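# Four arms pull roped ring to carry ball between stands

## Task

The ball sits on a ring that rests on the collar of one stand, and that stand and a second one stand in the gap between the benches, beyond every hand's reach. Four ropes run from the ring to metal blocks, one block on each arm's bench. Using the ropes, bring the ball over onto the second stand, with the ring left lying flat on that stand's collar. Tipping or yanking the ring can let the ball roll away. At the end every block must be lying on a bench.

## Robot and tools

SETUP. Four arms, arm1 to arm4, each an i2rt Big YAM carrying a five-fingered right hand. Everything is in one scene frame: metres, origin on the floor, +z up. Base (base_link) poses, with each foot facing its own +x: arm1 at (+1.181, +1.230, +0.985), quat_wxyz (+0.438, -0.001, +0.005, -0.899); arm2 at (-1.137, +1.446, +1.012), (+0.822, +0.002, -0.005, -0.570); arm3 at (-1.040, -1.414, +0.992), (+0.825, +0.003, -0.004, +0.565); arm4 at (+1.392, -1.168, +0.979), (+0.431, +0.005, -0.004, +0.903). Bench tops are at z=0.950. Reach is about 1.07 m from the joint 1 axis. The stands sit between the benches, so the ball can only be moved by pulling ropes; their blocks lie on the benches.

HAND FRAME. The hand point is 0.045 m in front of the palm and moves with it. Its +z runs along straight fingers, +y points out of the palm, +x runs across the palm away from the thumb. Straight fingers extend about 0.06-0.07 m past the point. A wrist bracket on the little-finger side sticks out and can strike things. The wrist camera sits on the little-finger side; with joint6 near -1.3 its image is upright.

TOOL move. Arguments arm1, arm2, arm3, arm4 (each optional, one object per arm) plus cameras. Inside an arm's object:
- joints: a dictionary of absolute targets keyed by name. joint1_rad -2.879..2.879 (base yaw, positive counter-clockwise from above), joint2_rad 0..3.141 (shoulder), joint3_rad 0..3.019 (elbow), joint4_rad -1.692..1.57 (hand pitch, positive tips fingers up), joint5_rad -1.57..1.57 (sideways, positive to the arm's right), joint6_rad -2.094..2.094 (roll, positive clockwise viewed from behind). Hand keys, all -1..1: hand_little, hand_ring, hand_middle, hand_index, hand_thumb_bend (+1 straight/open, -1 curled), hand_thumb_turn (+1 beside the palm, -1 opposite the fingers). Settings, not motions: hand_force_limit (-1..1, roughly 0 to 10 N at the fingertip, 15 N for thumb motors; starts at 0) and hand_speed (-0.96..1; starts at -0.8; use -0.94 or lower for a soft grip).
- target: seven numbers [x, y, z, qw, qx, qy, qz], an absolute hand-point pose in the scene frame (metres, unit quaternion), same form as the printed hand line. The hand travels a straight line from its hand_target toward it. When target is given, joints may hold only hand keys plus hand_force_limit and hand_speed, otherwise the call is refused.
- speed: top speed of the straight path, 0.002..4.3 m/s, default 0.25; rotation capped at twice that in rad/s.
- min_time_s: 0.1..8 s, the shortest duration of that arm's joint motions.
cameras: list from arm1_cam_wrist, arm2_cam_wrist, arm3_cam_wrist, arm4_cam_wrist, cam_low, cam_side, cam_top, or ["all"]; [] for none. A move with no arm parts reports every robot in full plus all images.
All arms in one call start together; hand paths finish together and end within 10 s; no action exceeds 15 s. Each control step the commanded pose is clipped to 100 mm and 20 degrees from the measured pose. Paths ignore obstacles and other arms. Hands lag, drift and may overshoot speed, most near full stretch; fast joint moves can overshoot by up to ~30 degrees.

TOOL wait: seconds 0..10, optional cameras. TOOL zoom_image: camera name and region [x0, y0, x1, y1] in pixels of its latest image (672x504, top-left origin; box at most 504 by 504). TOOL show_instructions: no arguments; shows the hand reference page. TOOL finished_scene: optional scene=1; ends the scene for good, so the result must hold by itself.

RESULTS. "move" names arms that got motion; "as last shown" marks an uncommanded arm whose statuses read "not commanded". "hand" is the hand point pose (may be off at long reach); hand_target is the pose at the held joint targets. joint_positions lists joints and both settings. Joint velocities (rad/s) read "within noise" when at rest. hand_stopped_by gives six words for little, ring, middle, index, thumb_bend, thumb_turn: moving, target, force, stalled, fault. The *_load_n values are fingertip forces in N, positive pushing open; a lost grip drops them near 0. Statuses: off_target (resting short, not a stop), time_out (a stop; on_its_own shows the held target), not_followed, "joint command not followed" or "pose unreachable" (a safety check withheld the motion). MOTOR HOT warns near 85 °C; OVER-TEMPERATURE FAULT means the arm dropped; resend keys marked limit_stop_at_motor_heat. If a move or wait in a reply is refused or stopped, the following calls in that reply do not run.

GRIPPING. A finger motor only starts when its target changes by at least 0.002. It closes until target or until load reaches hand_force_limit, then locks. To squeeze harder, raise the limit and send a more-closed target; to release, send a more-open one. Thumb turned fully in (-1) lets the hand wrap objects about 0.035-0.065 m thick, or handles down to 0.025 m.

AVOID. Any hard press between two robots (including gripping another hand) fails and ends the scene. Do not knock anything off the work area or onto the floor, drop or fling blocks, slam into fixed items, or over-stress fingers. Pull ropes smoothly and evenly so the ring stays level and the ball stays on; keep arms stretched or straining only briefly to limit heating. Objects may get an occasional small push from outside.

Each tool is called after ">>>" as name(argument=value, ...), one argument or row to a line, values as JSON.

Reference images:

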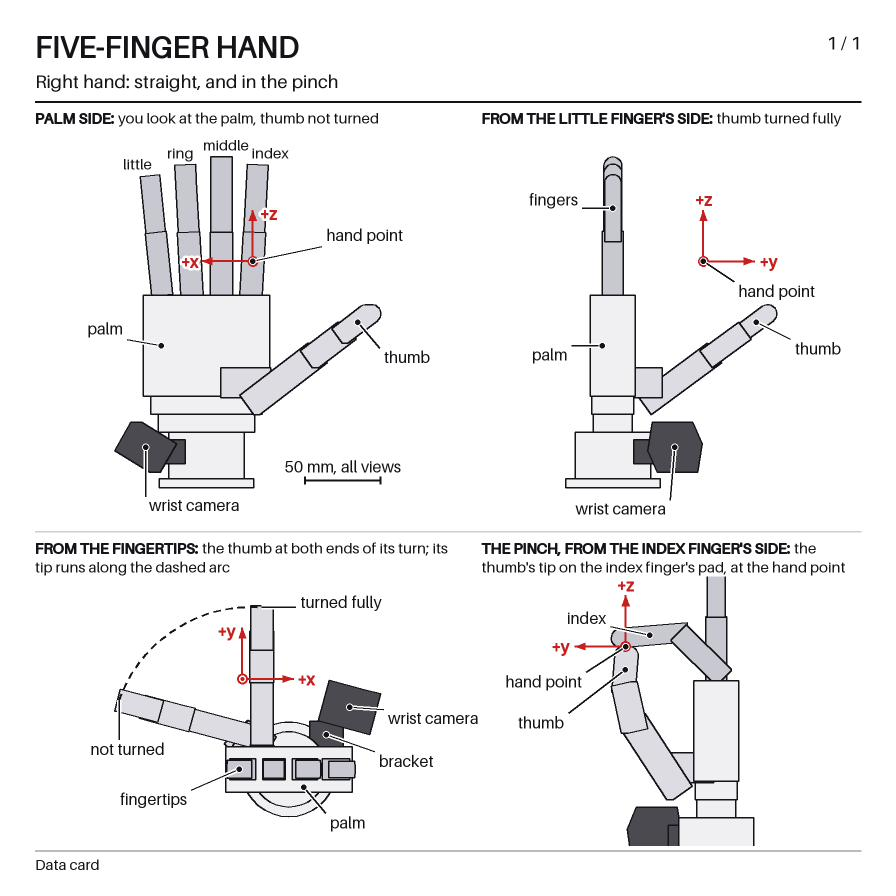

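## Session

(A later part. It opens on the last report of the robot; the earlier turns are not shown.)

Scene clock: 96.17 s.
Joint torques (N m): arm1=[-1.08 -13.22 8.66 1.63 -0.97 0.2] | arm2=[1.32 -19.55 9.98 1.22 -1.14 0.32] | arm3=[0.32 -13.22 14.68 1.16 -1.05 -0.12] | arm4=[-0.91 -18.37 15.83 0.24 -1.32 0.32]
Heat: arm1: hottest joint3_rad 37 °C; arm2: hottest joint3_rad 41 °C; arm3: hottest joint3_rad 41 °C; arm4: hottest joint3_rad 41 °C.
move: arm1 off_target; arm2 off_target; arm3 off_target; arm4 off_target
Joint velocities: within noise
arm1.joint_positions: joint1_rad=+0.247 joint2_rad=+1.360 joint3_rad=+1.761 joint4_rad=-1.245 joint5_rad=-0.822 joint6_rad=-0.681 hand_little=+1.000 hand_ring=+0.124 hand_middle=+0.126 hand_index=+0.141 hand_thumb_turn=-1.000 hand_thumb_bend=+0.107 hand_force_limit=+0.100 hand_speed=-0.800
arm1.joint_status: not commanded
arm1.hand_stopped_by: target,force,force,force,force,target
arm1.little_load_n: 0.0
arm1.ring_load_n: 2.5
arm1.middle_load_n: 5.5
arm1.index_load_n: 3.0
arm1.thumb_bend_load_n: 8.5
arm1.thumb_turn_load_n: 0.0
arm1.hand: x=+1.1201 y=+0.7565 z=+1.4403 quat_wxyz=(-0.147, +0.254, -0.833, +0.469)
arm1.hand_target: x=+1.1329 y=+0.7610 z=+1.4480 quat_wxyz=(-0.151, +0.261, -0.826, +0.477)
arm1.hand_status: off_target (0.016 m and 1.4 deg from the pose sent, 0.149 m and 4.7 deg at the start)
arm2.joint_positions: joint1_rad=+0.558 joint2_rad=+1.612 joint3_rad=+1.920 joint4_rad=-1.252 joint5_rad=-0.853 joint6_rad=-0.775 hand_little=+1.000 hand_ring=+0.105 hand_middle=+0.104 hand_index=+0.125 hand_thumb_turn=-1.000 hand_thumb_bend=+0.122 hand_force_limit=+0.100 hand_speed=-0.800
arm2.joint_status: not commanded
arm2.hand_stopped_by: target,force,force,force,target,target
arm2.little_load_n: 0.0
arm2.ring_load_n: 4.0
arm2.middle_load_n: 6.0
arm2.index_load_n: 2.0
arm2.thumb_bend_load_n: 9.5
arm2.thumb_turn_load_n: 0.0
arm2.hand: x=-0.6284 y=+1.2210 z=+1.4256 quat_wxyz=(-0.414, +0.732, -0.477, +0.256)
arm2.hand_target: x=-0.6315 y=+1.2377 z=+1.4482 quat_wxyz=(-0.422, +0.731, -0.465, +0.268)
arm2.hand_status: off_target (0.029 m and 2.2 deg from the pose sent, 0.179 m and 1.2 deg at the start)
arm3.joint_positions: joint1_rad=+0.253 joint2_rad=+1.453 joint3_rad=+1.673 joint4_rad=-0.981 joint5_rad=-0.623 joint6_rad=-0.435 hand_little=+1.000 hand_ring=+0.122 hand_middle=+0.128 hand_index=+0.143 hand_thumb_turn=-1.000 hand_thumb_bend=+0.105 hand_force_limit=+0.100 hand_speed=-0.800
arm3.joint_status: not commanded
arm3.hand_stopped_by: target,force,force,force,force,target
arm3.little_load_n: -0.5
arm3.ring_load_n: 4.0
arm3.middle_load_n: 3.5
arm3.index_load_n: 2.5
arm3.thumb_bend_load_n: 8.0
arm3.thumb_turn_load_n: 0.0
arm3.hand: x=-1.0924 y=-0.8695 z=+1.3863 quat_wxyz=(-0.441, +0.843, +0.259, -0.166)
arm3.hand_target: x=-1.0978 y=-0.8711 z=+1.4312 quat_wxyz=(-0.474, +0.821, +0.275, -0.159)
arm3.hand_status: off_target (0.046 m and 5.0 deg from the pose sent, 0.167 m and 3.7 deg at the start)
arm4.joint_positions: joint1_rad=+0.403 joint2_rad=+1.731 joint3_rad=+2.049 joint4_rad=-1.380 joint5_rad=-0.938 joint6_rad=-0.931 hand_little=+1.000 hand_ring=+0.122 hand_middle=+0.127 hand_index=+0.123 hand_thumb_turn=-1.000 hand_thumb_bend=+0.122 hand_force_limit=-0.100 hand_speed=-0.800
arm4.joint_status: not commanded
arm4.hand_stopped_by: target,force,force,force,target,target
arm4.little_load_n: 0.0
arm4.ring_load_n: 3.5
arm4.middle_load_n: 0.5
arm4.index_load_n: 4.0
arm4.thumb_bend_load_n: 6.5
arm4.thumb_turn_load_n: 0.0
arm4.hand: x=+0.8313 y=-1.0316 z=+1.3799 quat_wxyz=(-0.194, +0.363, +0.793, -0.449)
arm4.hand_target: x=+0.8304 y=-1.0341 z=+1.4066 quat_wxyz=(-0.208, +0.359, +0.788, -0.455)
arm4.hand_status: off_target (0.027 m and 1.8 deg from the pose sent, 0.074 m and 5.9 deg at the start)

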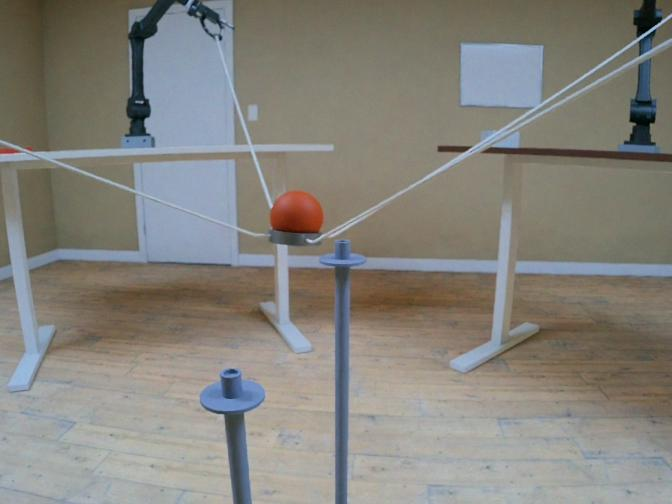

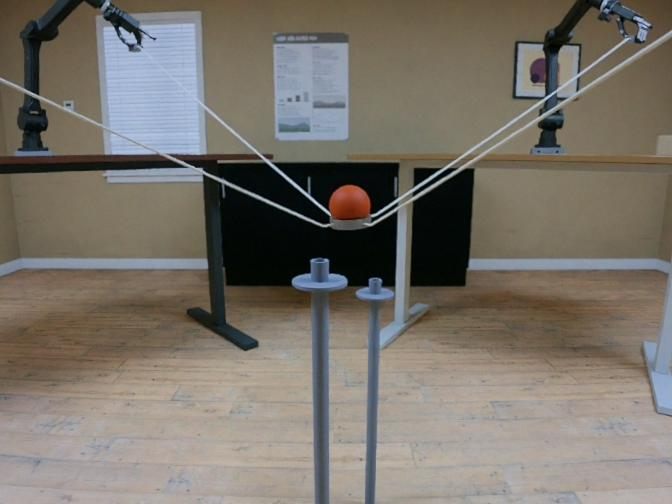

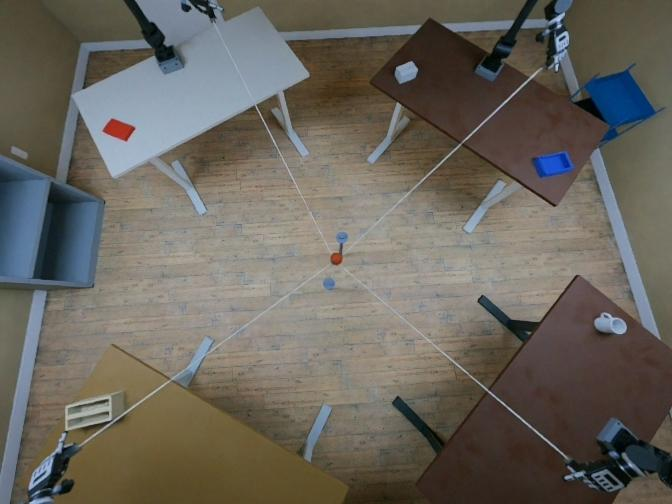

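>>> move(
  arm1={"target":[1.2460,0.8126,1.448,0.1294,-0.2241,0.8365,-0.483],"speed":0.07},
  arm2={"target":[-0.5860,1.3927,1.4486,0.4217,-0.7304,0.4653,-0.2687],"speed":0.07},
  arm3={"target":[-1.0527,-0.7135,1.4324,0.4742,-0.8212,-0.2748,0.1587],"speed":0.07},
  arm4={"target":[0.7679,-0.9632,1.4072,0.2309,-0.3999,-0.7682,0.4435],"speed":0.07},
  cameras=["cam_low","cam_side","cam_top","arm1_cam_wrist","arm2_cam_wrist","arm3_cam_wrist","arm4_cam_wrist"],
)

>>> zoom_image(
  camera="cam_low",
  region=[270, 150, 420, 300],
)

>>> zoom_image(
  camera="cam_side",
  region=[240, 130, 410, 310],
)

>>> zoom_image(
  camera="cam_top",
  region=[300, 200, 380, 280],
)

Scene clock: 100.20 s.
Joint torques (N m): arm1=[-0.85 -8.88 9.06 2.14 -0.7 0.17] | arm2=[1.49 -17.96 10.5 1.72 -0.94 0.34] | arm3=[0.44 -19.96 14.2 1.06 -1.05 -0.14] | arm4=[-0.91 -21.95 15.5 0.32 -1.3 0.29]
Heat: arm1: hottest joint3_rad 37 °C; arm2: hottest joint3_rad 41 °C; arm3: hottest joint3_rad 41 °C; arm4: hottest joint3_rad 41 °C.
move: arm1 off_target; arm2 off_target; arm3 off_target; arm4 off_target
Joint velocities: within noise
arm1.joint_positions: joint1_rad=+0.533 joint2_rad=+1.101 joint3_rad=+1.522 joint4_rad=-1.067 joint5_rad=-0.535 joint6_rad=-0.362 hand_little=+1.000 hand_ring=+0.124 hand_middle=+0.126 hand_index=+0.141 hand_thumb_turn=-1.000 hand_thumb_bend=+0.107 hand_force_limit=+0.100 hand_speed=-0.800
arm1.joint_status: not commanded
arm1.hand_stopped_by: target,force,force,force,force,target
arm1.little_load_n: 0.0
arm1.ring_load_n: 3.0
arm1.middle_load_n: 5.5
arm1.index_load_n: 3.5
arm1.thumb_bend_load_n: 8.5
arm1.thumb_turn_load_n: 0.0
arm1.hand: x=+1.2346 y=+0.8073 z=+1.4398 quat_wxyz=(-0.123, +0.218, -0.846, +0.471)
arm1.hand_target: x=+1.2456 y=+0.8128 z=+1.4480 quat_wxyz=(-0.129, +0.224, -0.837, +0.483)
arm1.hand_status: off_target (0.015 m and 2.1 deg from the pose sent, 0.138 m and 4.3 deg at the start)
arm2.joint_positions: joint1_rad=+0.885 joint2_rad=+1.486 joint3_rad=+1.746 joint4_rad=-0.994 joint5_rad=-0.616 joint6_rad=-0.458 hand_little=+1.000 hand_ring=+0.105 hand_middle=+0.104 hand_index=+0.125 hand_thumb_turn=-1.000 hand_thumb_bend=+0.122 hand_force_limit=+0.100 hand_speed=-0.800
arm2.joint_status: not commanded
arm2.hand_stopped_by: target,force,force,force,target,target
arm2.little_load_n: 0.0
arm2.ring_load_n: 4.0
arm2.middle_load_n: 6.0
arm2.index_load_n: 2.0
arm2.thumb_bend_load_n: 9.0
arm2.thumb_turn_load_n: 0.0
arm2.hand: x=-0.5806 y=+1.3757 z=+1.4233 quat_wxyz=(-0.405, +0.735, -0.479, +0.255)
arm2.hand_target: x=-0.5867 y=+1.3925 z=+1.4482 quat_wxyz=(-0.422, +0.731, -0.465, +0.268)
arm2.hand_status: off_target (0.031 m and 3.0 deg from the pose sent, 0.178 m and 2.2 deg at the start)
arm3.joint_positions: joint1_rad=+0.208 joint2_rad=+1.956 joint3_rad=+2.328 joint4_rad=-1.153 joint5_rad=-0.658 joint6_rad=-0.469 hand_little=+1.000 hand_ring=+0.122 hand_middle=+0.128 hand_index=+0.143 hand_thumb_turn=-1.000 hand_thumb_bend=+0.105 hand_force_limit=+0.100 hand_speed=-0.800
arm3.joint_status: not commanded
arm3.hand_stopped_by: target,force,force,force,force,target
arm3.little_load_n: 0.0
arm3.ring_load_n: 4.0
arm3.middle_load_n: 3.5
arm3.index_load_n: 2.5
arm3.thumb_bend_load_n: 8.0
arm3.thumb_turn_load_n: 0.0
arm3.hand: x=-1.0452 y=-0.7103 z=+1.3842 quat_wxyz=(-0.442, +0.843, +0.258, -0.168)
arm3.hand_target: x=-1.0528 y=-0.7162 z=+1.4312 quat_wxyz=(-0.475, +0.821, +0.275, -0.158)
arm3.hand_status: off_target (0.049 m and 5.0 deg from the pose sent, 0.167 m and 5.0 deg at the start)
arm4.joint_positions: joint1_rad=+0.353 joint2_rad=+1.988 joint3_rad=+2.424 joint4_rad=-1.435 joint5_rad=-0.906 joint6_rad=-0.851 hand_little=+1.000 hand_ring=+0.122 hand_middle=+0.127 hand_index=+0.123 hand_thumb_turn=-1.000 hand_thumb_bend=+0.122 hand_force_limit=-0.100 hand_speed=-0.800
arm4.joint_status: not commanded
arm4.hand_stopped_by: target,force,force,force,target,target
arm4.little_load_n: 0.0
arm4.ring_load_n: 3.0
arm4.middle_load_n: 0.0
arm4.index_load_n: 4.0
arm4.thumb_bend_load_n: 6.5
arm4.thumb_turn_load_n: 0.0
arm4.hand: x=+0.7684 y=-0.9595 z=+1.3812 quat_wxyz=(-0.219, +0.405, +0.772, -0.438)
arm4.hand_target: x=+0.7690 y=-0.9637 z=+1.4066 quat_wxyz=(-0.232, +0.400, +0.768, -0.444)
arm4.hand_status: off_target (0.026 m and 1.7 deg from the pose sent, 0.097 m and 6.7 deg at the start)
pictures: arm1_cam_wrist, arm2_cam_wrist, arm3_cam_wrist, arm4_cam_wrist, cam_low, cam_side, cam_top
arm1_cam_wrist: T_world_to_cam=[[-0.46592, 0.29062, -0.83574, 1.54662], [0.47764, 0.87769, 0.03893, -1.34991], [0.74483, -0.38105, -0.54775, 0.28799]] pos_world=[1.15087, 0.84506, 1.50286]
arm2_cam_wrist: T_world_to_cam=[[-0.32169, -0.43596, -0.8405, 1.61617], [-0.83421, 0.55041, 0.03379, -1.28273], [0.44789, 0.71203, -0.54075, 0.16613]] pos_world=[-0.62457, 1.29233, 1.49158]
arm3_cam_wrist: T_world_to_cam=[[0.48637, -0.25973, -0.83426, 1.48524], [-0.34385, -0.93465, 0.09053, -1.14841], [-0.80325, 0.24282, -0.5439, 0.20493]] pos_world=[-0.95264, -0.73736, 1.45449]
arm4_cam_wrist: T_world_to_cam=[[0.27895, 0.51478, -0.81067, 1.39545], [0.92624, -0.36709, 0.08561, -1.1843], [-0.25352, -0.77476, -0.5792, 0.37477]] pos_world=[0.80269, -0.86274, 1.44971]

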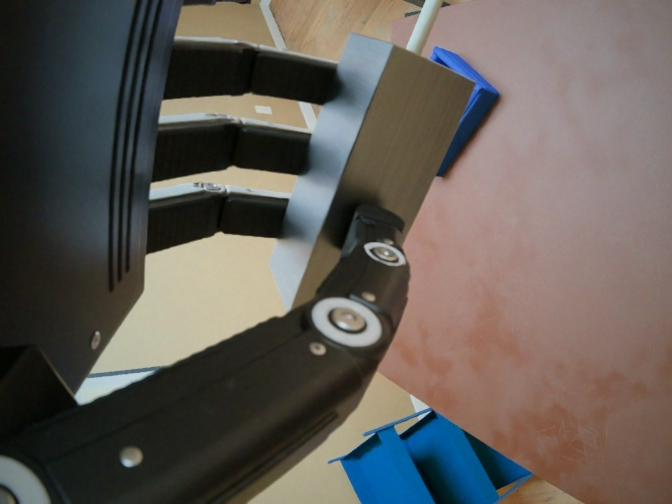

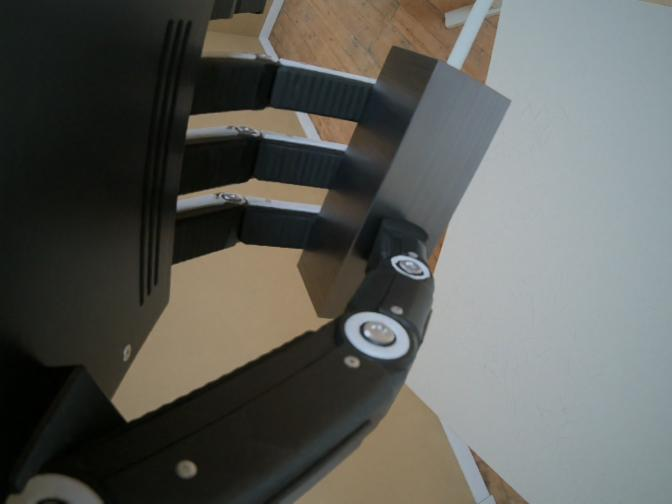

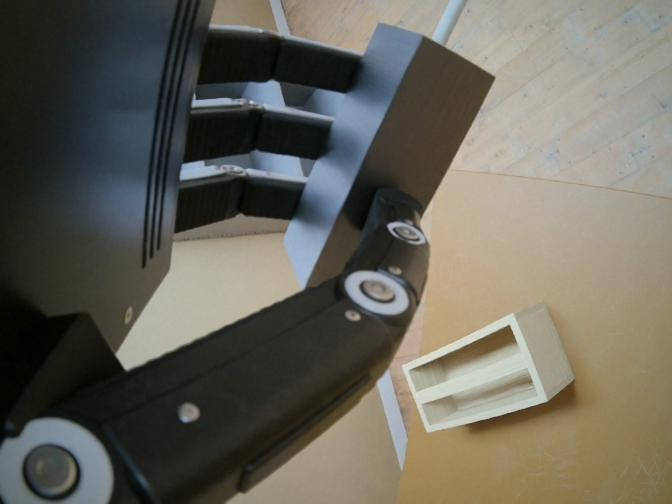

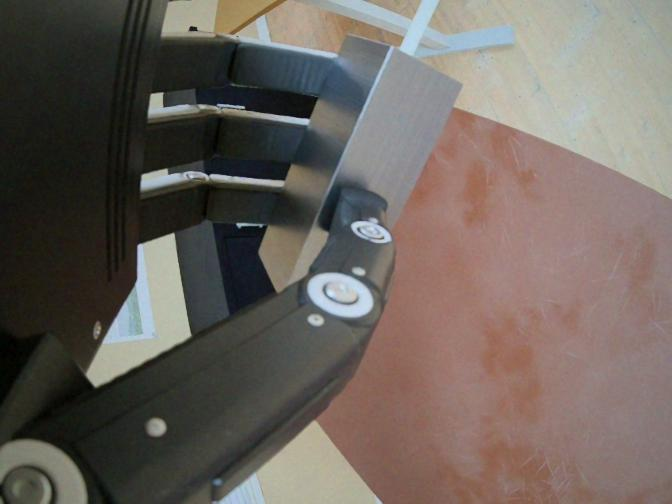

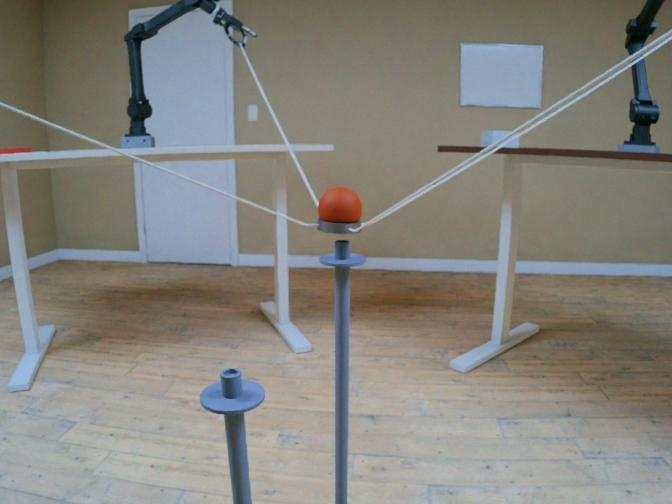

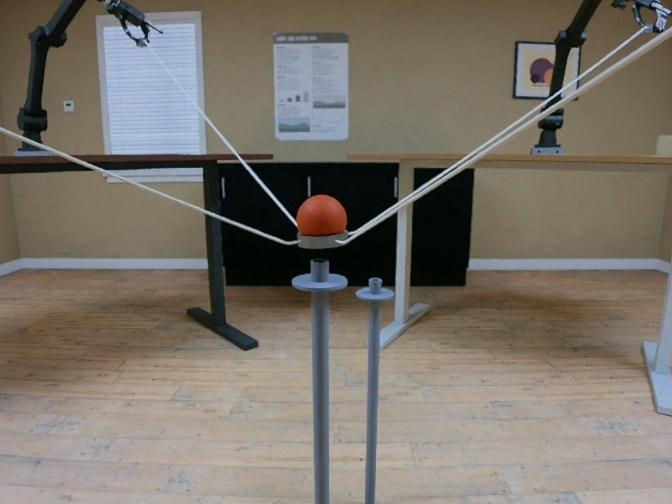

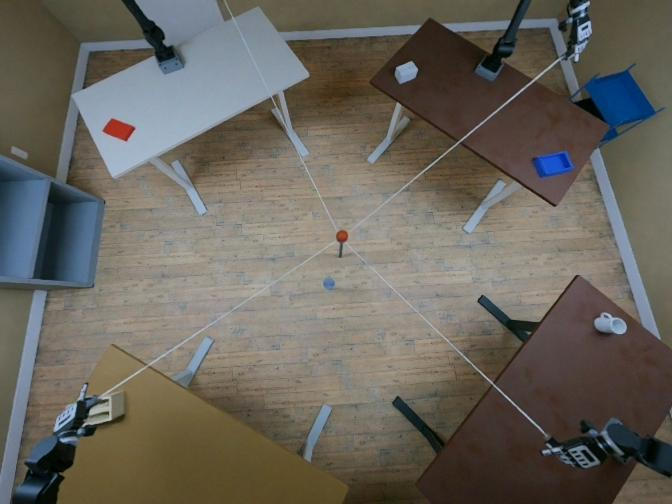

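Scaled by 3.360 from the camera's image (finer frame: 960x720).

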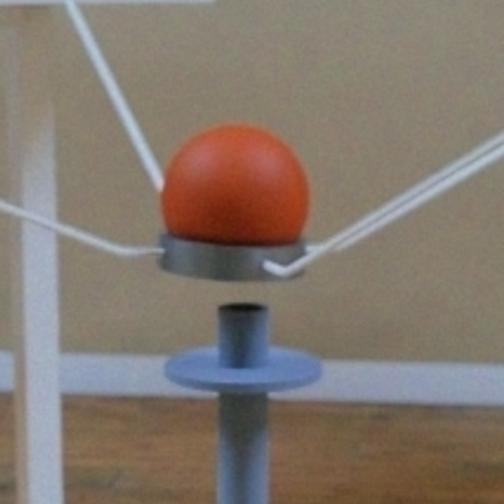

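Scaled by 2.800 from the camera's image (finer frame: 960x720).

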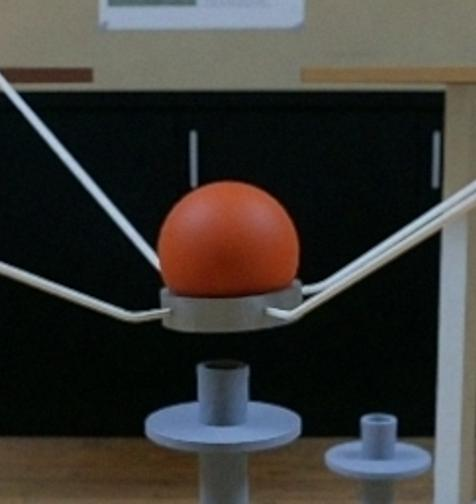

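Scaled by 6.300 from the camera's image (finer frame: 960x720).

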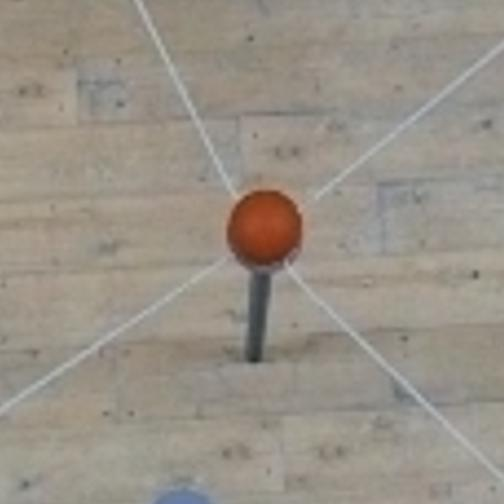

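>>> move(
  arm1={"target":[1.2490,0.8346,1.436,0.1294,-0.2241,0.8365,-0.483],"speed":0.05},
  arm2={"target":[-0.5830,1.4147,1.4366,0.4217,-0.7304,0.4653,-0.2687],"speed":0.05},
  arm3={"target":[-1.0497,-0.6915,1.4204,0.4742,-0.8212,-0.2748,0.1587],"speed":0.05},
  arm4={"target":[0.7709,-0.9412,1.3952,0.2309,-0.3999,-0.7682,0.4435],"speed":0.05},
  cameras=["cam_low","cam_side","cam_top"],
)

>>> zoom_image(
  camera="cam_low",
  region=[280, 170, 400, 290],
)

>>> zoom_image(
  camera="cam_side",
  region=[260, 170, 380, 310],
)

>>> zoom_image(
  camera="cam_top",
  region=[320, 210, 370, 260],
)

Scene clock: 102.73 s.
Joint torques (N m): arm1=[-0.73 -7.65 9.11 2.15 -0.71 0.18] | arm2=[1.61 -17.67 10.63 1.8 -0.9 0.33] | arm3=[0.44 -21.36 14.17 1.06 -1.03 -0.13] | arm4=[-0.62 -22.83 15.58 0.21 -1.53 -0.01]
Heat: arm1: hottest joint3_rad 37 °C; arm2: hottest joint3_rad 41 °C; arm3: hottest joint3_rad 42 °C; arm4: hottest joint3_rad 42 °C.
move: arm1 off_target; arm2 off_target; arm3 off_target; arm4 off_target
Joint velocities: within noise
arm1.joint_positions: joint1_rad=+0.534 joint2_rad=+1.034 joint3_rad=+1.445 joint4_rad=-1.058 joint5_rad=-0.533 joint6_rad=-0.361 hand_little=+1.000 hand_ring=+0.124 hand_middle=+0.126 hand_index=+0.141 hand_thumb_turn=-1.000 hand_thumb_bend=+0.107 hand_force_limit=+0.100 hand_speed=-0.800
arm1.joint_status: not commanded
arm1.hand_stopped_by: target,force,force,force,force,target
arm1.little_load_n: 0.0
arm1.ring_load_n: 3.0
arm1.middle_load_n: 5.5
arm1.index_load_n: 3.0
arm1.thumb_bend_load_n: 8.5
arm1.thumb_turn_load_n: 0.0
arm1.hand: x=+1.2376 y=+0.8303 z=+1.4284 quat_wxyz=(-0.122, +0.217, -0.846, +0.471)
arm1.hand_target: x=+1.2488 y=+0.8349 z=+1.4360 quat_wxyz=(-0.130, +0.224, -0.837, +0.483)
arm1.hand_status: off_target (0.014 m and 2.1 deg from the pose sent, 0.031 m and 2.1 deg at the start)
arm2.joint_positions: joint1_rad=+0.931 joint2_rad=+1.465 joint3_rad=+1.687 joint4_rad=-0.938 joint5_rad=-0.579 joint6_rad=-0.422 hand_little=+1.000 hand_ring=+0.105 hand_middle=+0.104 hand_index=+0.125 hand_thumb_turn=-1.000 hand_thumb_bend=+0.122 hand_force_limit=+0.100 hand_speed=-0.800
arm2.joint_status: not commanded
arm2.hand_stopped_by: target,force,force,force,target,target
arm2.little_load_n: 0.0
arm2.ring_load_n: 3.5
arm2.middle_load_n: 6.0
arm2.index_load_n: 2.0
arm2.thumb_bend_load_n: 9.0
arm2.thumb_turn_load_n: 0.0
arm2.hand: x=-0.5777 y=+1.3974 z=+1.4108 quat_wxyz=(-0.404, +0.735, -0.480, +0.255)
arm2.hand_target: x=-0.5836 y=+1.4144 z=+1.4362 quat_wxyz=(-0.422, +0.731, -0.465, +0.268)
arm2.hand_status: off_target (0.031 m and 3.1 deg from the pose sent, 0.041 m and 3.0 deg at the start)
arm3.joint_positions: joint1_rad=+0.208 joint2_rad=+2.034 joint3_rad=+2.408 joint4_rad=-1.160 joint5_rad=-0.658 joint6_rad=-0.470 hand_little=+1.000 hand_ring=+0.122 hand_middle=+0.128 hand_index=+0.143 hand_thumb_turn=-1.000 hand_thumb_bend=+0.105 hand_force_limit=+0.100 hand_speed=-0.800
arm3.joint_status: not commanded
arm3.hand_stopped_by: target,force,force,force,force,target
arm3.little_load_n: 0.0
arm3.ring_load_n: 4.0
arm3.middle_load_n: 3.5
arm3.index_load_n: 2.5
arm3.thumb_bend_load_n: 8.5
arm3.thumb_turn_load_n: 0.0
arm3.hand: x=-1.0413 y=-0.6872 z=+1.3676 quat_wxyz=(-0.440, +0.844, +0.257, -0.169)
arm3.hand_target: x=-1.0498 y=-0.6945 z=+1.4190 quat_wxyz=(-0.475, +0.821, +0.275, -0.158)
arm3.hand_status: off_target (0.054 m and 5.3 deg from the pose sent, 0.041 m and 5.0 deg at the start)
arm4.joint_positions: joint1_rad=+0.318 joint2_rad=+2.020 joint3_rad=+2.438 joint4_rad=-1.459 joint5_rad=-0.919 joint6_rad=-0.868 hand_little=+1.000 hand_ring=+0.122 hand_middle=+0.127 hand_index=+0.123 hand_thumb_turn=-1.000 hand_thumb_bend=+0.122 hand_force_limit=-0.100 hand_speed=-0.800
arm4.joint_status: not commanded
arm4.hand_stopped_by: target,force,force,force,target,target
arm4.little_load_n: 0.0
arm4.ring_load_n: 3.0
arm4.middle_load_n: 0.5
arm4.index_load_n: 4.0
arm4.thumb_bend_load_n: 7.0
arm4.thumb_turn_load_n: 0.0
arm4.hand: x=+0.7721 y=-0.9368 z=+1.3664 quat_wxyz=(-0.211, +0.419, +0.766, -0.439)
arm4.hand_target: x=+0.7722 y=-0.9418 z=+1.3944 quat_wxyz=(-0.232, +0.400, +0.768, -0.444)
arm4.hand_status: off_target (0.029 m and 3.3 deg from the pose sent, 0.023 m and 1.7 deg at the start)

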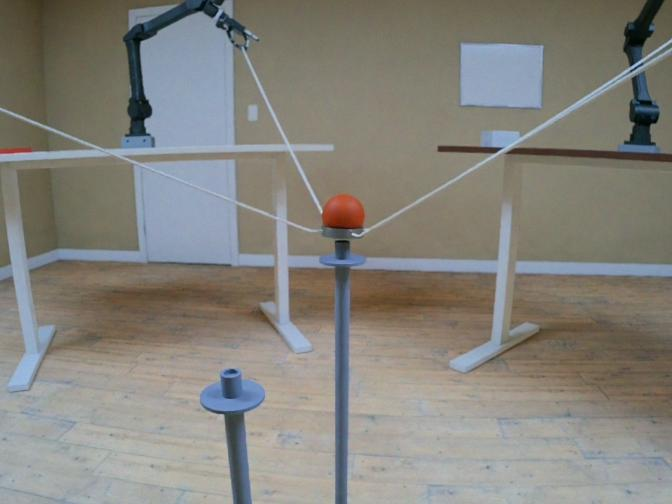

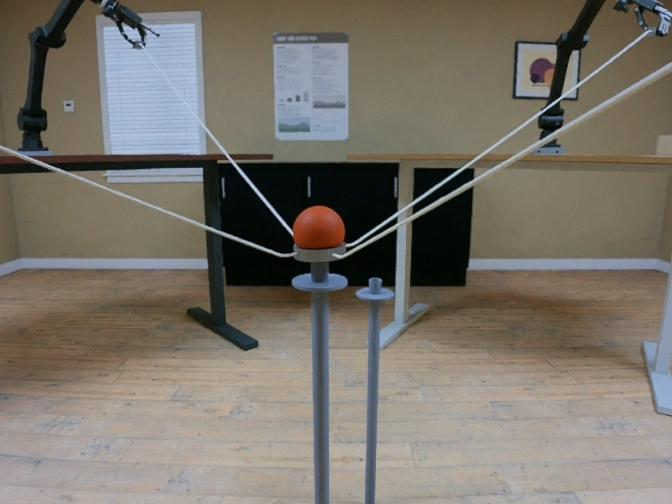

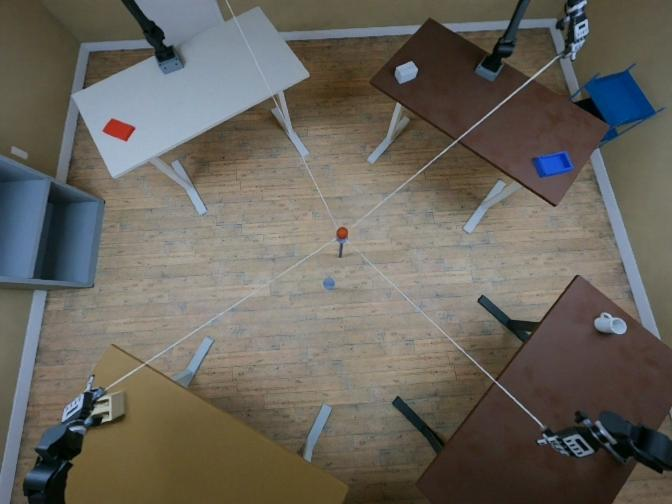

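Scaled by 4.200 from the camera's image (finer frame: 960x720).

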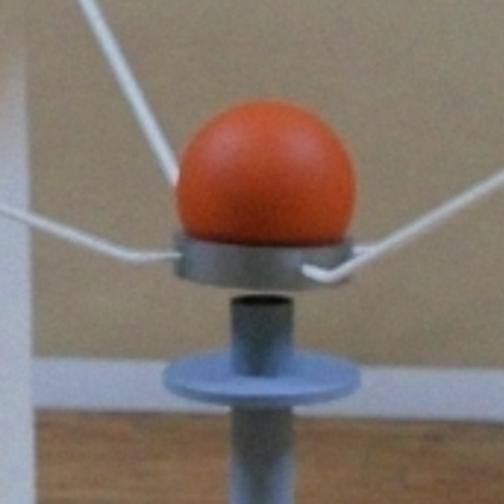

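Scaled by 3.600 from the camera's image (finer frame: 960x720).

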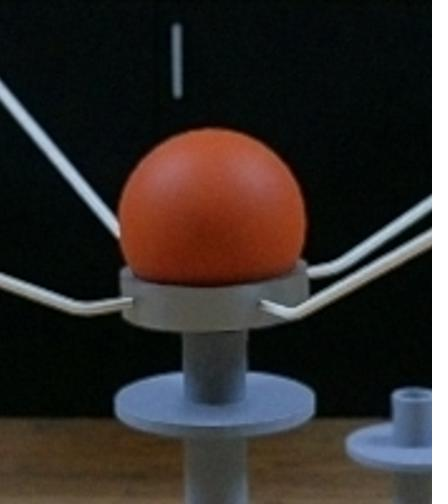

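Scaled by 10.080 from the camera's image (finer frame: 960x720).

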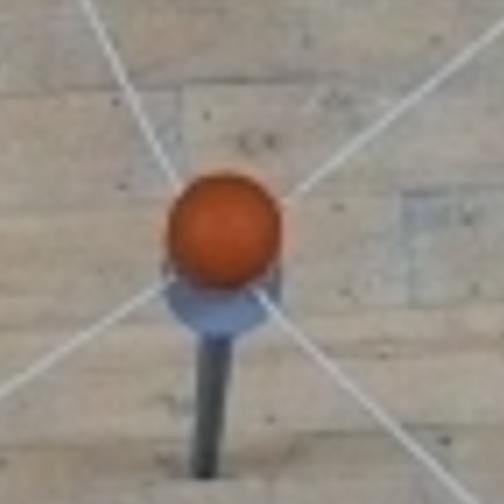

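>>> move(
  arm1={"target":[1.2490,0.8296,1.4245,0.1294,-0.2241,0.8365,-0.483],"speed":0.04},
  arm2={"target":[-0.5830,1.4097,1.4251,0.4217,-0.7304,0.4653,-0.2687],"speed":0.04},
  arm3={"target":[-1.0497,-0.6965,1.4089,0.4742,-0.8212,-0.2748,0.1587],"speed":0.04},
  arm4={"target":[0.7709,-0.9462,1.3837,0.2309,-0.3999,-0.7682,0.4435],"speed":0.04},
  cameras=["cam_low","cam_side","cam_top"],
)

>>> zoom_image(
  camera="cam_low",
  region=[300, 180, 390, 270],
)

>>> zoom_image(
  camera="cam_side",
  region=[275, 190, 365, 300],
)

>>> zoom_image(
  camera="cam_top",
  region=[320, 210, 370, 260],
)

Scene clock: 104.90 s.
Joint torques (N m): arm1=[-0.91 -7.77 9.24 2.14 -0.68 0.18] | arm2=[0.85 -17.14 10.66 1.8 -0.9 0.25] | arm3=[0.38 -22.89 9.94 2.15 -0.95 -0.14] | arm4=[-0.15 -26.11 10.74 1.25 -1.31 0.06]
Heat: arm1: hottest joint3_rad 37 °C; arm2: hottest joint3_rad 41 °C; arm3: hottest joint3_rad 42 °C; arm4: hottest joint3_rad 42 °C.
move: arm1 off_target; arm2 off_target; arm3 off_target; arm4 off_target
Joint velocities: within noise
arm1.joint_positions: joint1_rad=+0.538 joint2_rad=+1.034 joint3_rad=+1.413 joint4_rad=-1.023 joint5_rad=-0.532 joint6_rad=-0.358 hand_little=+1.000 hand_ring=+0.124 hand_middle=+0.126 hand_index=+0.141 hand_thumb_turn=-1.000 hand_thumb_bend=+0.107 hand_force_limit=+0.100 hand_speed=-0.800
arm1.joint_status: not commanded
arm1.hand_stopped_by: target,force,force,force,force,target
arm1.little_load_n: 0.0
arm1.ring_load_n: 2.5
arm1.middle_load_n: 5.5
arm1.index_load_n: 3.5
arm1.thumb_bend_load_n: 8.5
arm1.thumb_turn_load_n: 0.0
arm1.hand: x=+1.2385 y=+0.8253 z=+1.4171 quat_wxyz=(-0.123, +0.218, -0.846, +0.471)
arm1.hand_target: x=+1.2488 y=+0.8298 z=+1.4244 quat_wxyz=(-0.130, +0.224, -0.837, +0.483)
arm1.hand_status: off_target (0.014 m and 2.0 deg from the pose sent, 0.012 m and 2.1 deg at the start)
arm2.joint_positions: joint1_rad=+0.931 joint2_rad=+1.455 joint3_rad=+1.653 joint4_rad=-0.912 joint5_rad=-0.586 joint6_rad=-0.422 hand_little=+1.000 hand_ring=+0.105 hand_middle=+0.104 hand_index=+0.125 hand_thumb_turn=-1.000 hand_thumb_bend=+0.122 hand_force_limit=+0.100 hand_speed=-0.800
arm2.joint_status: not commanded
arm2.hand_stopped_by: target,force,force,force,target,target
arm2.little_load_n: 0.0
arm2.ring_load_n: 3.5
arm2.middle_load_n: 6.0
arm2.index_load_n: 2.5
arm2.thumb_bend_load_n: 9.0
arm2.thumb_turn_load_n: 0.0
arm2.hand: x=-0.5793 y=+1.3991 z=+1.4031 quat_wxyz=(-0.407, +0.735, -0.478, +0.255)
arm2.hand_target: x=-0.5835 y=+1.4097 z=+1.4249 quat_wxyz=(-0.422, +0.731, -0.465, +0.268)
arm2.hand_status: off_target (0.025 m and 2.8 deg from the pose sent, 0.020 m and 3.1 deg at the start)
arm3.joint_positions: joint1_rad=+0.208 joint2_rad=+2.019 joint3_rad=+2.373 joint4_rad=-1.139 joint5_rad=-0.661 joint6_rad=-0.471 hand_little=+1.000 hand_ring=+0.122 hand_middle=+0.128 hand_index=+0.143 hand_thumb_turn=-1.000 hand_thumb_bend=+0.105 hand_force_limit=+0.100 hand_speed=-0.800
arm3.joint_status: not commanded
arm3.hand_stopped_by: target,force,force,force,force,target
arm3.little_load_n: 0.0
arm3.ring_load_n: 4.0
arm3.middle_load_n: 3.5
arm3.index_load_n: 2.5
arm3.thumb_bend_load_n: 8.5
arm3.thumb_turn_load_n: 0.0
arm3.hand: x=-1.0419 y=-0.6887 z=+1.3642 quat_wxyz=(-0.441, +0.843, +0.258, -0.169)
arm3.hand_target: x=-1.0497 y=-0.6978 z=+1.4080 quat_wxyz=(-0.474, +0.821, +0.275, -0.159)
arm3.hand_status: off_target (0.046 m and 5.1 deg from the pose sent, 0.043 m and 5.3 deg at the start)
arm4.joint_positions: joint1_rad=+0.318 joint2_rad=+2.018 joint3_rad=+2.405 joint4_rad=-1.428 joint5_rad=-0.921 joint6_rad=-0.868 hand_little=+1.000 hand_ring=+0.122 hand_middle=+0.127 hand_index=+0.123 hand_thumb_turn=-1.000 hand_thumb_bend=+0.122 hand_force_limit=-0.100 hand_speed=-0.800
arm4.joint_status: not commanded
arm4.hand_stopped_by: target,force,force,force,target,target
arm4.little_load_n: 0.0
arm4.ring_load_n: 3.0
arm4.middle_load_n: 0.0
arm4.index_load_n: 4.5
arm4.thumb_bend_load_n: 6.5
arm4.thumb_turn_load_n: 0.0
arm4.hand: x=+0.7686 y=-0.9347 z=+1.3562 quat_wxyz=(-0.210, +0.419, +0.766, -0.440)
arm4.hand_target: x=+0.7715 y=-0.9463 z=+1.3833 quat_wxyz=(-0.231, +0.400, +0.768, -0.444)
arm4.hand_status: off_target (0.030 m and 3.2 deg from the pose sent, 0.020 m and 3.2 deg at the start)

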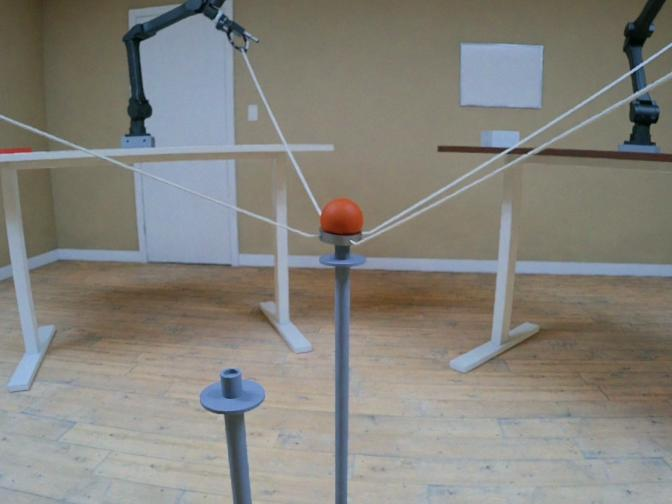

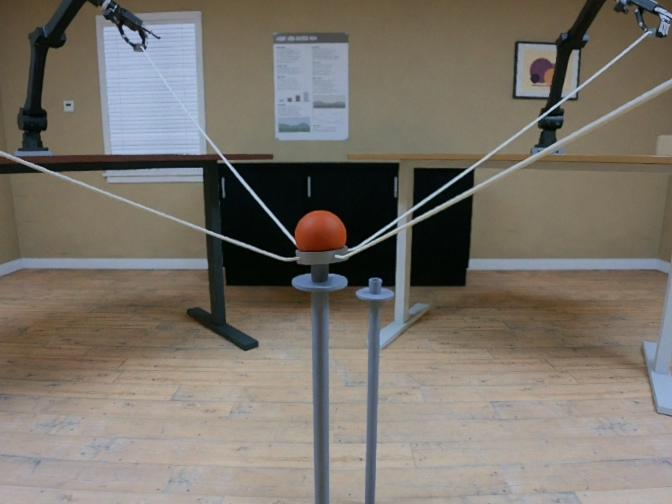

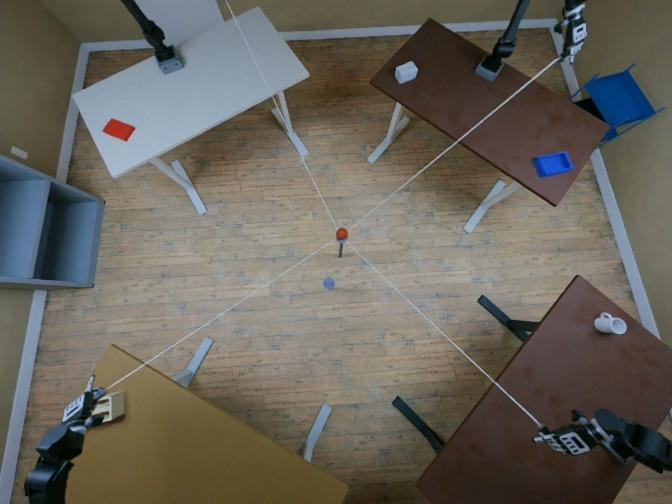

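Scaled by 5.600 from the camera's image (finer frame: 960x720).

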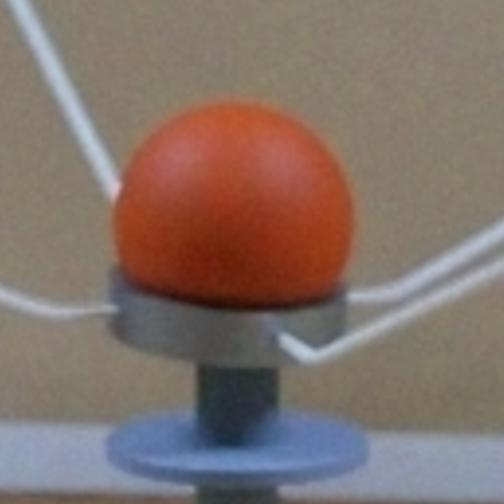

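Scaled by 4.582 from the camera's image (finer frame: 960x720).

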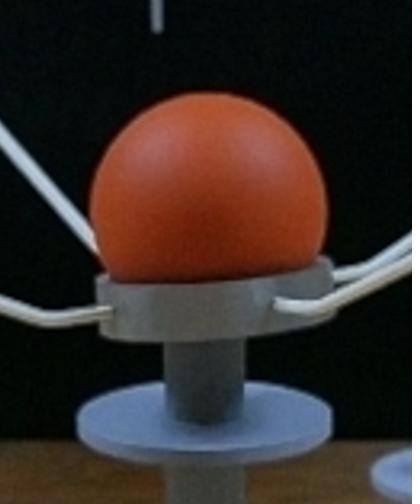

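Scaled by 10.080 from the camera's image (finer frame: 960x720).

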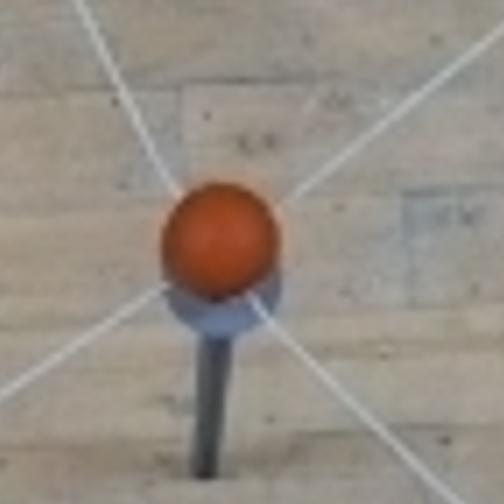

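>>> move(
  arm1={"target":[1.2500,0.8286,1.4025,0.1294,-0.2241,0.8365,-0.483],"speed":0.04},
  arm2={"target":[-0.5820,1.4087,1.4031,0.4217,-0.7304,0.4653,-0.2687],"speed":0.04},
  arm3={"target":[-1.0487,-0.6975,1.3869,0.4742,-0.8212,-0.2748,0.1587],"speed":0.04},
  arm4={"target":[0.7719,-0.9472,1.3617,0.2309,-0.3999,-0.7682,0.4435],"speed":0.04},
  cameras=["cam_low","cam_side","cam_top"],
)

>>> zoom_image(
  camera="cam_low",
  region=[300, 180, 390, 270],
)

>>> zoom_image(
  camera="cam_side",
  region=[275, 190, 365, 300],
)

>>> zoom_image(
  camera="cam_top",
  region=[320, 210, 370, 260],
)

Scene clock: 107.40 s.
Joint torques (N m): arm1=[-0.79 -7.71 9.4 2.14 -0.59 0.16] | arm2=[0.73 -16.91 10.67 1.85 -0.83 0.24] | arm3=[0.32 -22.01 10.15 2.15 -0.93 -0.15] | arm4=[-0.26 -25.35 11.04 1.26 -1.26 0.07]
Heat: arm1: hottest joint3_rad 37 °C; arm2: hottest joint3_rad 41 °C; arm3: hottest joint3_rad 42 °C; arm4: hottest joint3_rad 41 °C.
move: arm1 off_target; arm2 off_target; arm3 off_target; arm4 off_target
Joint velocities: within noise
arm1.joint_positions: joint1_rad=+0.543 joint2_rad=+1.017 joint3_rad=+1.340 joint4_rad=-0.967 joint5_rad=-0.530 joint6_rad=-0.354 hand_little=+1.000 hand_ring=+0.124 hand_middle=+0.126 hand_index=+0.141 hand_thumb_turn=-1.000 hand_thumb_bend=+0.107 hand_force_limit=+0.100 hand_speed=-0.800
arm1.joint_status: not commanded
arm1.hand_stopped_by: target,force,force,force,force,target
arm1.little_load_n: 0.0
arm1.ring_load_n: 2.5
arm1.middle_load_n: 5.5
arm1.index_load_n: 3.5
arm1.thumb_bend_load_n: 8.5
arm1.thumb_turn_load_n: 0.0
arm1.hand: x=+1.2399 y=+0.8245 z=+1.3950 quat_wxyz=(-0.124, +0.218, -0.846, +0.471)
arm1.hand_target: x=+1.2497 y=+0.8289 z=+1.4025 quat_wxyz=(-0.130, +0.224, -0.837, +0.483)
arm1.hand_status: off_target (0.013 m and 2.0 deg from the pose sent, 0.019 m and 2.0 deg at the start)
arm2.joint_positions: joint1_rad=+0.931 joint2_rad=+1.443 joint3_rad=+1.586 joint4_rad=-0.855 joint5_rad=-0.589 joint6_rad=-0.422 hand_little=+1.000 hand_ring=+0.105 hand_middle=+0.104 hand_index=+0.125 hand_thumb_turn=-1.000 hand_thumb_bend=+0.122 hand_force_limit=+0.100 hand_speed=-0.800
arm2.joint_status: not commanded
arm2.hand_stopped_by: target,force,force,force,target,target
arm2.little_load_n: 0.0
arm2.ring_load_n: 3.0
arm2.middle_load_n: 6.0
arm2.index_load_n: 2.5
arm2.thumb_bend_load_n: 9.0
arm2.thumb_turn_load_n: 0.0
arm2.hand: x=-0.5799 y=+1.3997 z=+1.3831 quat_wxyz=(-0.408, +0.735, -0.477, +0.255)
arm2.hand_target: x=-0.5825 y=+1.4087 z=+1.4030 quat_wxyz=(-0.422, +0.731, -0.465, +0.268)
arm2.hand_status: off_target (0.022 m and 2.6 deg from the pose sent, 0.010 m and 2.8 deg at the start)
arm3.joint_positions: joint1_rad=+0.208 joint2_rad=+1.977 joint3_rad=+2.250 joint4_rad=-1.057 joint5_rad=-0.663 joint6_rad=-0.471 hand_little=+1.000 hand_ring=+0.122 hand_middle=+0.128 hand_index=+0.143 hand_thumb_turn=-1.000 hand_thumb_bend=+0.105 hand_force_limit=+0.100 hand_speed=-0.800
arm3.joint_status: not commanded
arm3.hand_stopped_by: target,force,force,force,force,target
arm3.little_load_n: -0.5
arm3.ring_load_n: 3.5
arm3.middle_load_n: 3.5
arm3.index_load_n: 2.5
arm3.thumb_bend_load_n: 8.5
arm3.thumb_turn_load_n: 0.0
arm3.hand: x=-1.0427 y=-0.6922 z=+1.3442 quat_wxyz=(-0.441, +0.842, +0.259, -0.170)
arm3.hand_target: x=-1.0488 y=-0.6989 z=+1.3863 quat_wxyz=(-0.474, +0.821, +0.275, -0.159)
arm3.hand_status: off_target (0.043 m and 5.0 deg from the pose sent, 0.025 m and 5.1 deg at the start)
arm4.joint_positions: joint1_rad=+0.318 joint2_rad=+1.973 joint3_rad=+2.274 joint4_rad=-1.340 joint5_rad=-0.921 joint6_rad=-0.868 hand_little=+1.000 hand_ring=+0.122 hand_middle=+0.127 hand_index=+0.123 hand_thumb_turn=-1.000 hand_thumb_bend=+0.122 hand_force_limit=-0.100 hand_speed=-0.800
arm4.joint_status: not commanded
arm4.hand_stopped_by: target,force,force,force,target,target
arm4.little_load_n: 0.0
arm4.ring_load_n: 3.0
arm4.middle_load_n: 0.0
arm4.index_load_n: 4.5
arm4.thumb_bend_load_n: 6.5
arm4.thumb_turn_load_n: 0.0
arm4.hand: x=+0.7709 y=-0.9360 z=+1.3354 quat_wxyz=(-0.211, +0.418, +0.766, -0.440)
arm4.hand_target: x=+0.7725 y=-0.9473 z=+1.3614 quat_wxyz=(-0.231, +0.400, +0.768, -0.444)
arm4.hand_status: off_target (0.029 m and 3.1 deg from the pose sent, 0.014 m and 3.2 deg at the start)

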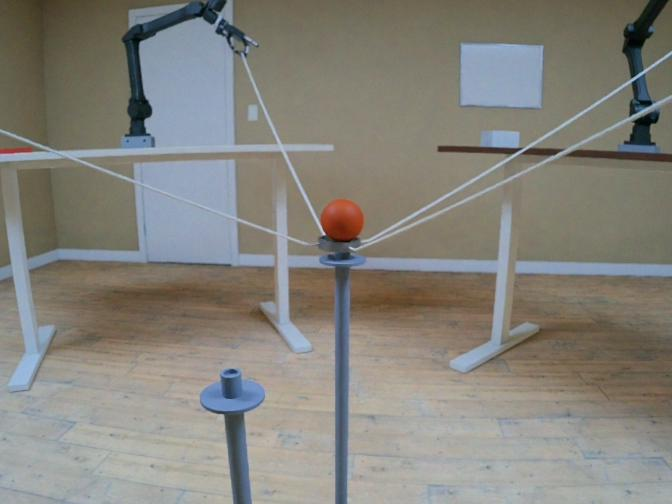

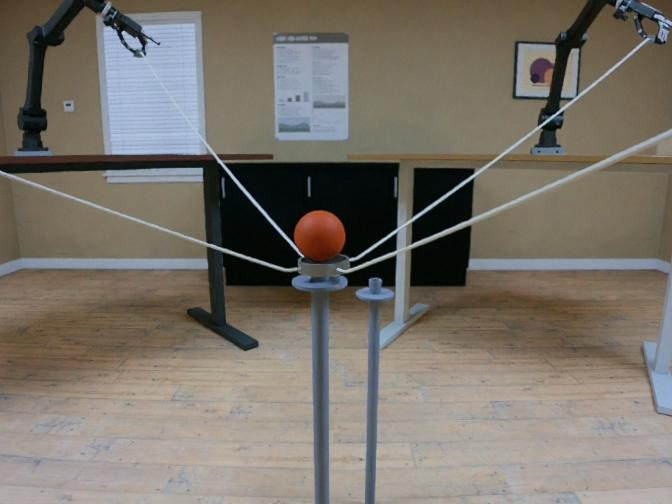

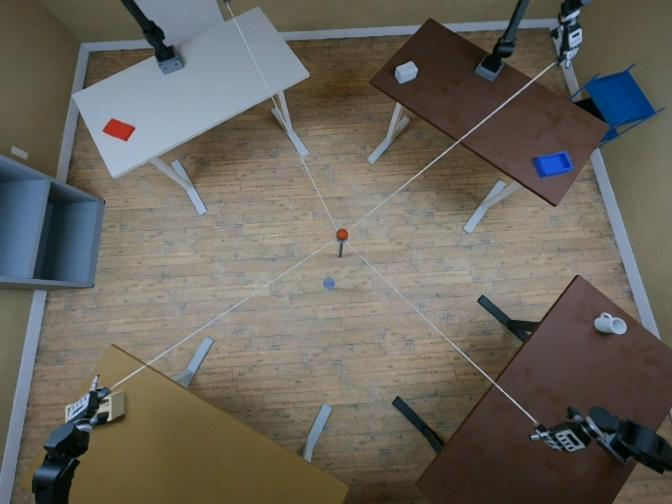

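Scaled by 5.600 from the camera's image (finer frame: 960x720).

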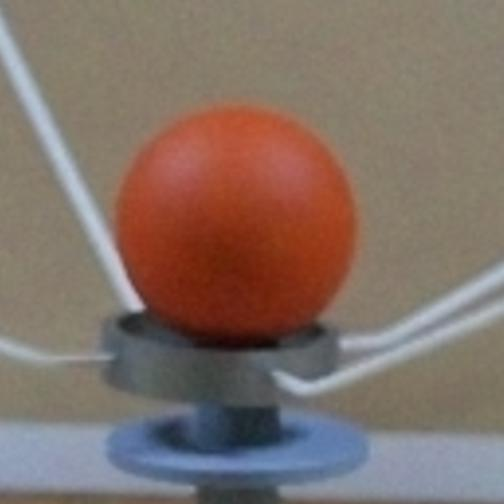

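Scaled by 4.582 from the camera's image (finer frame: 960x720).

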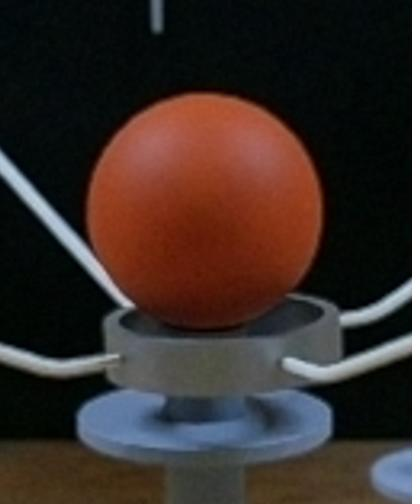

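Scaled by 10.080 from the camera's image (finer frame: 960x720).

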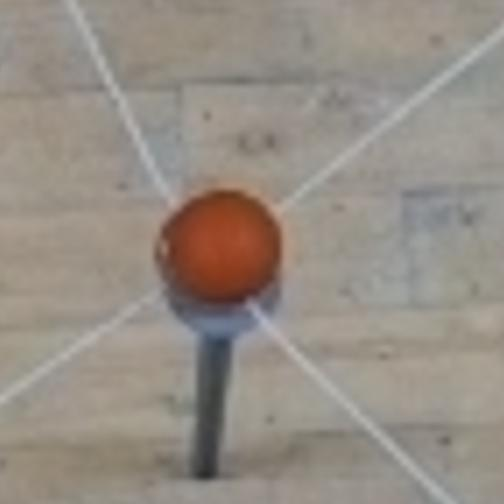

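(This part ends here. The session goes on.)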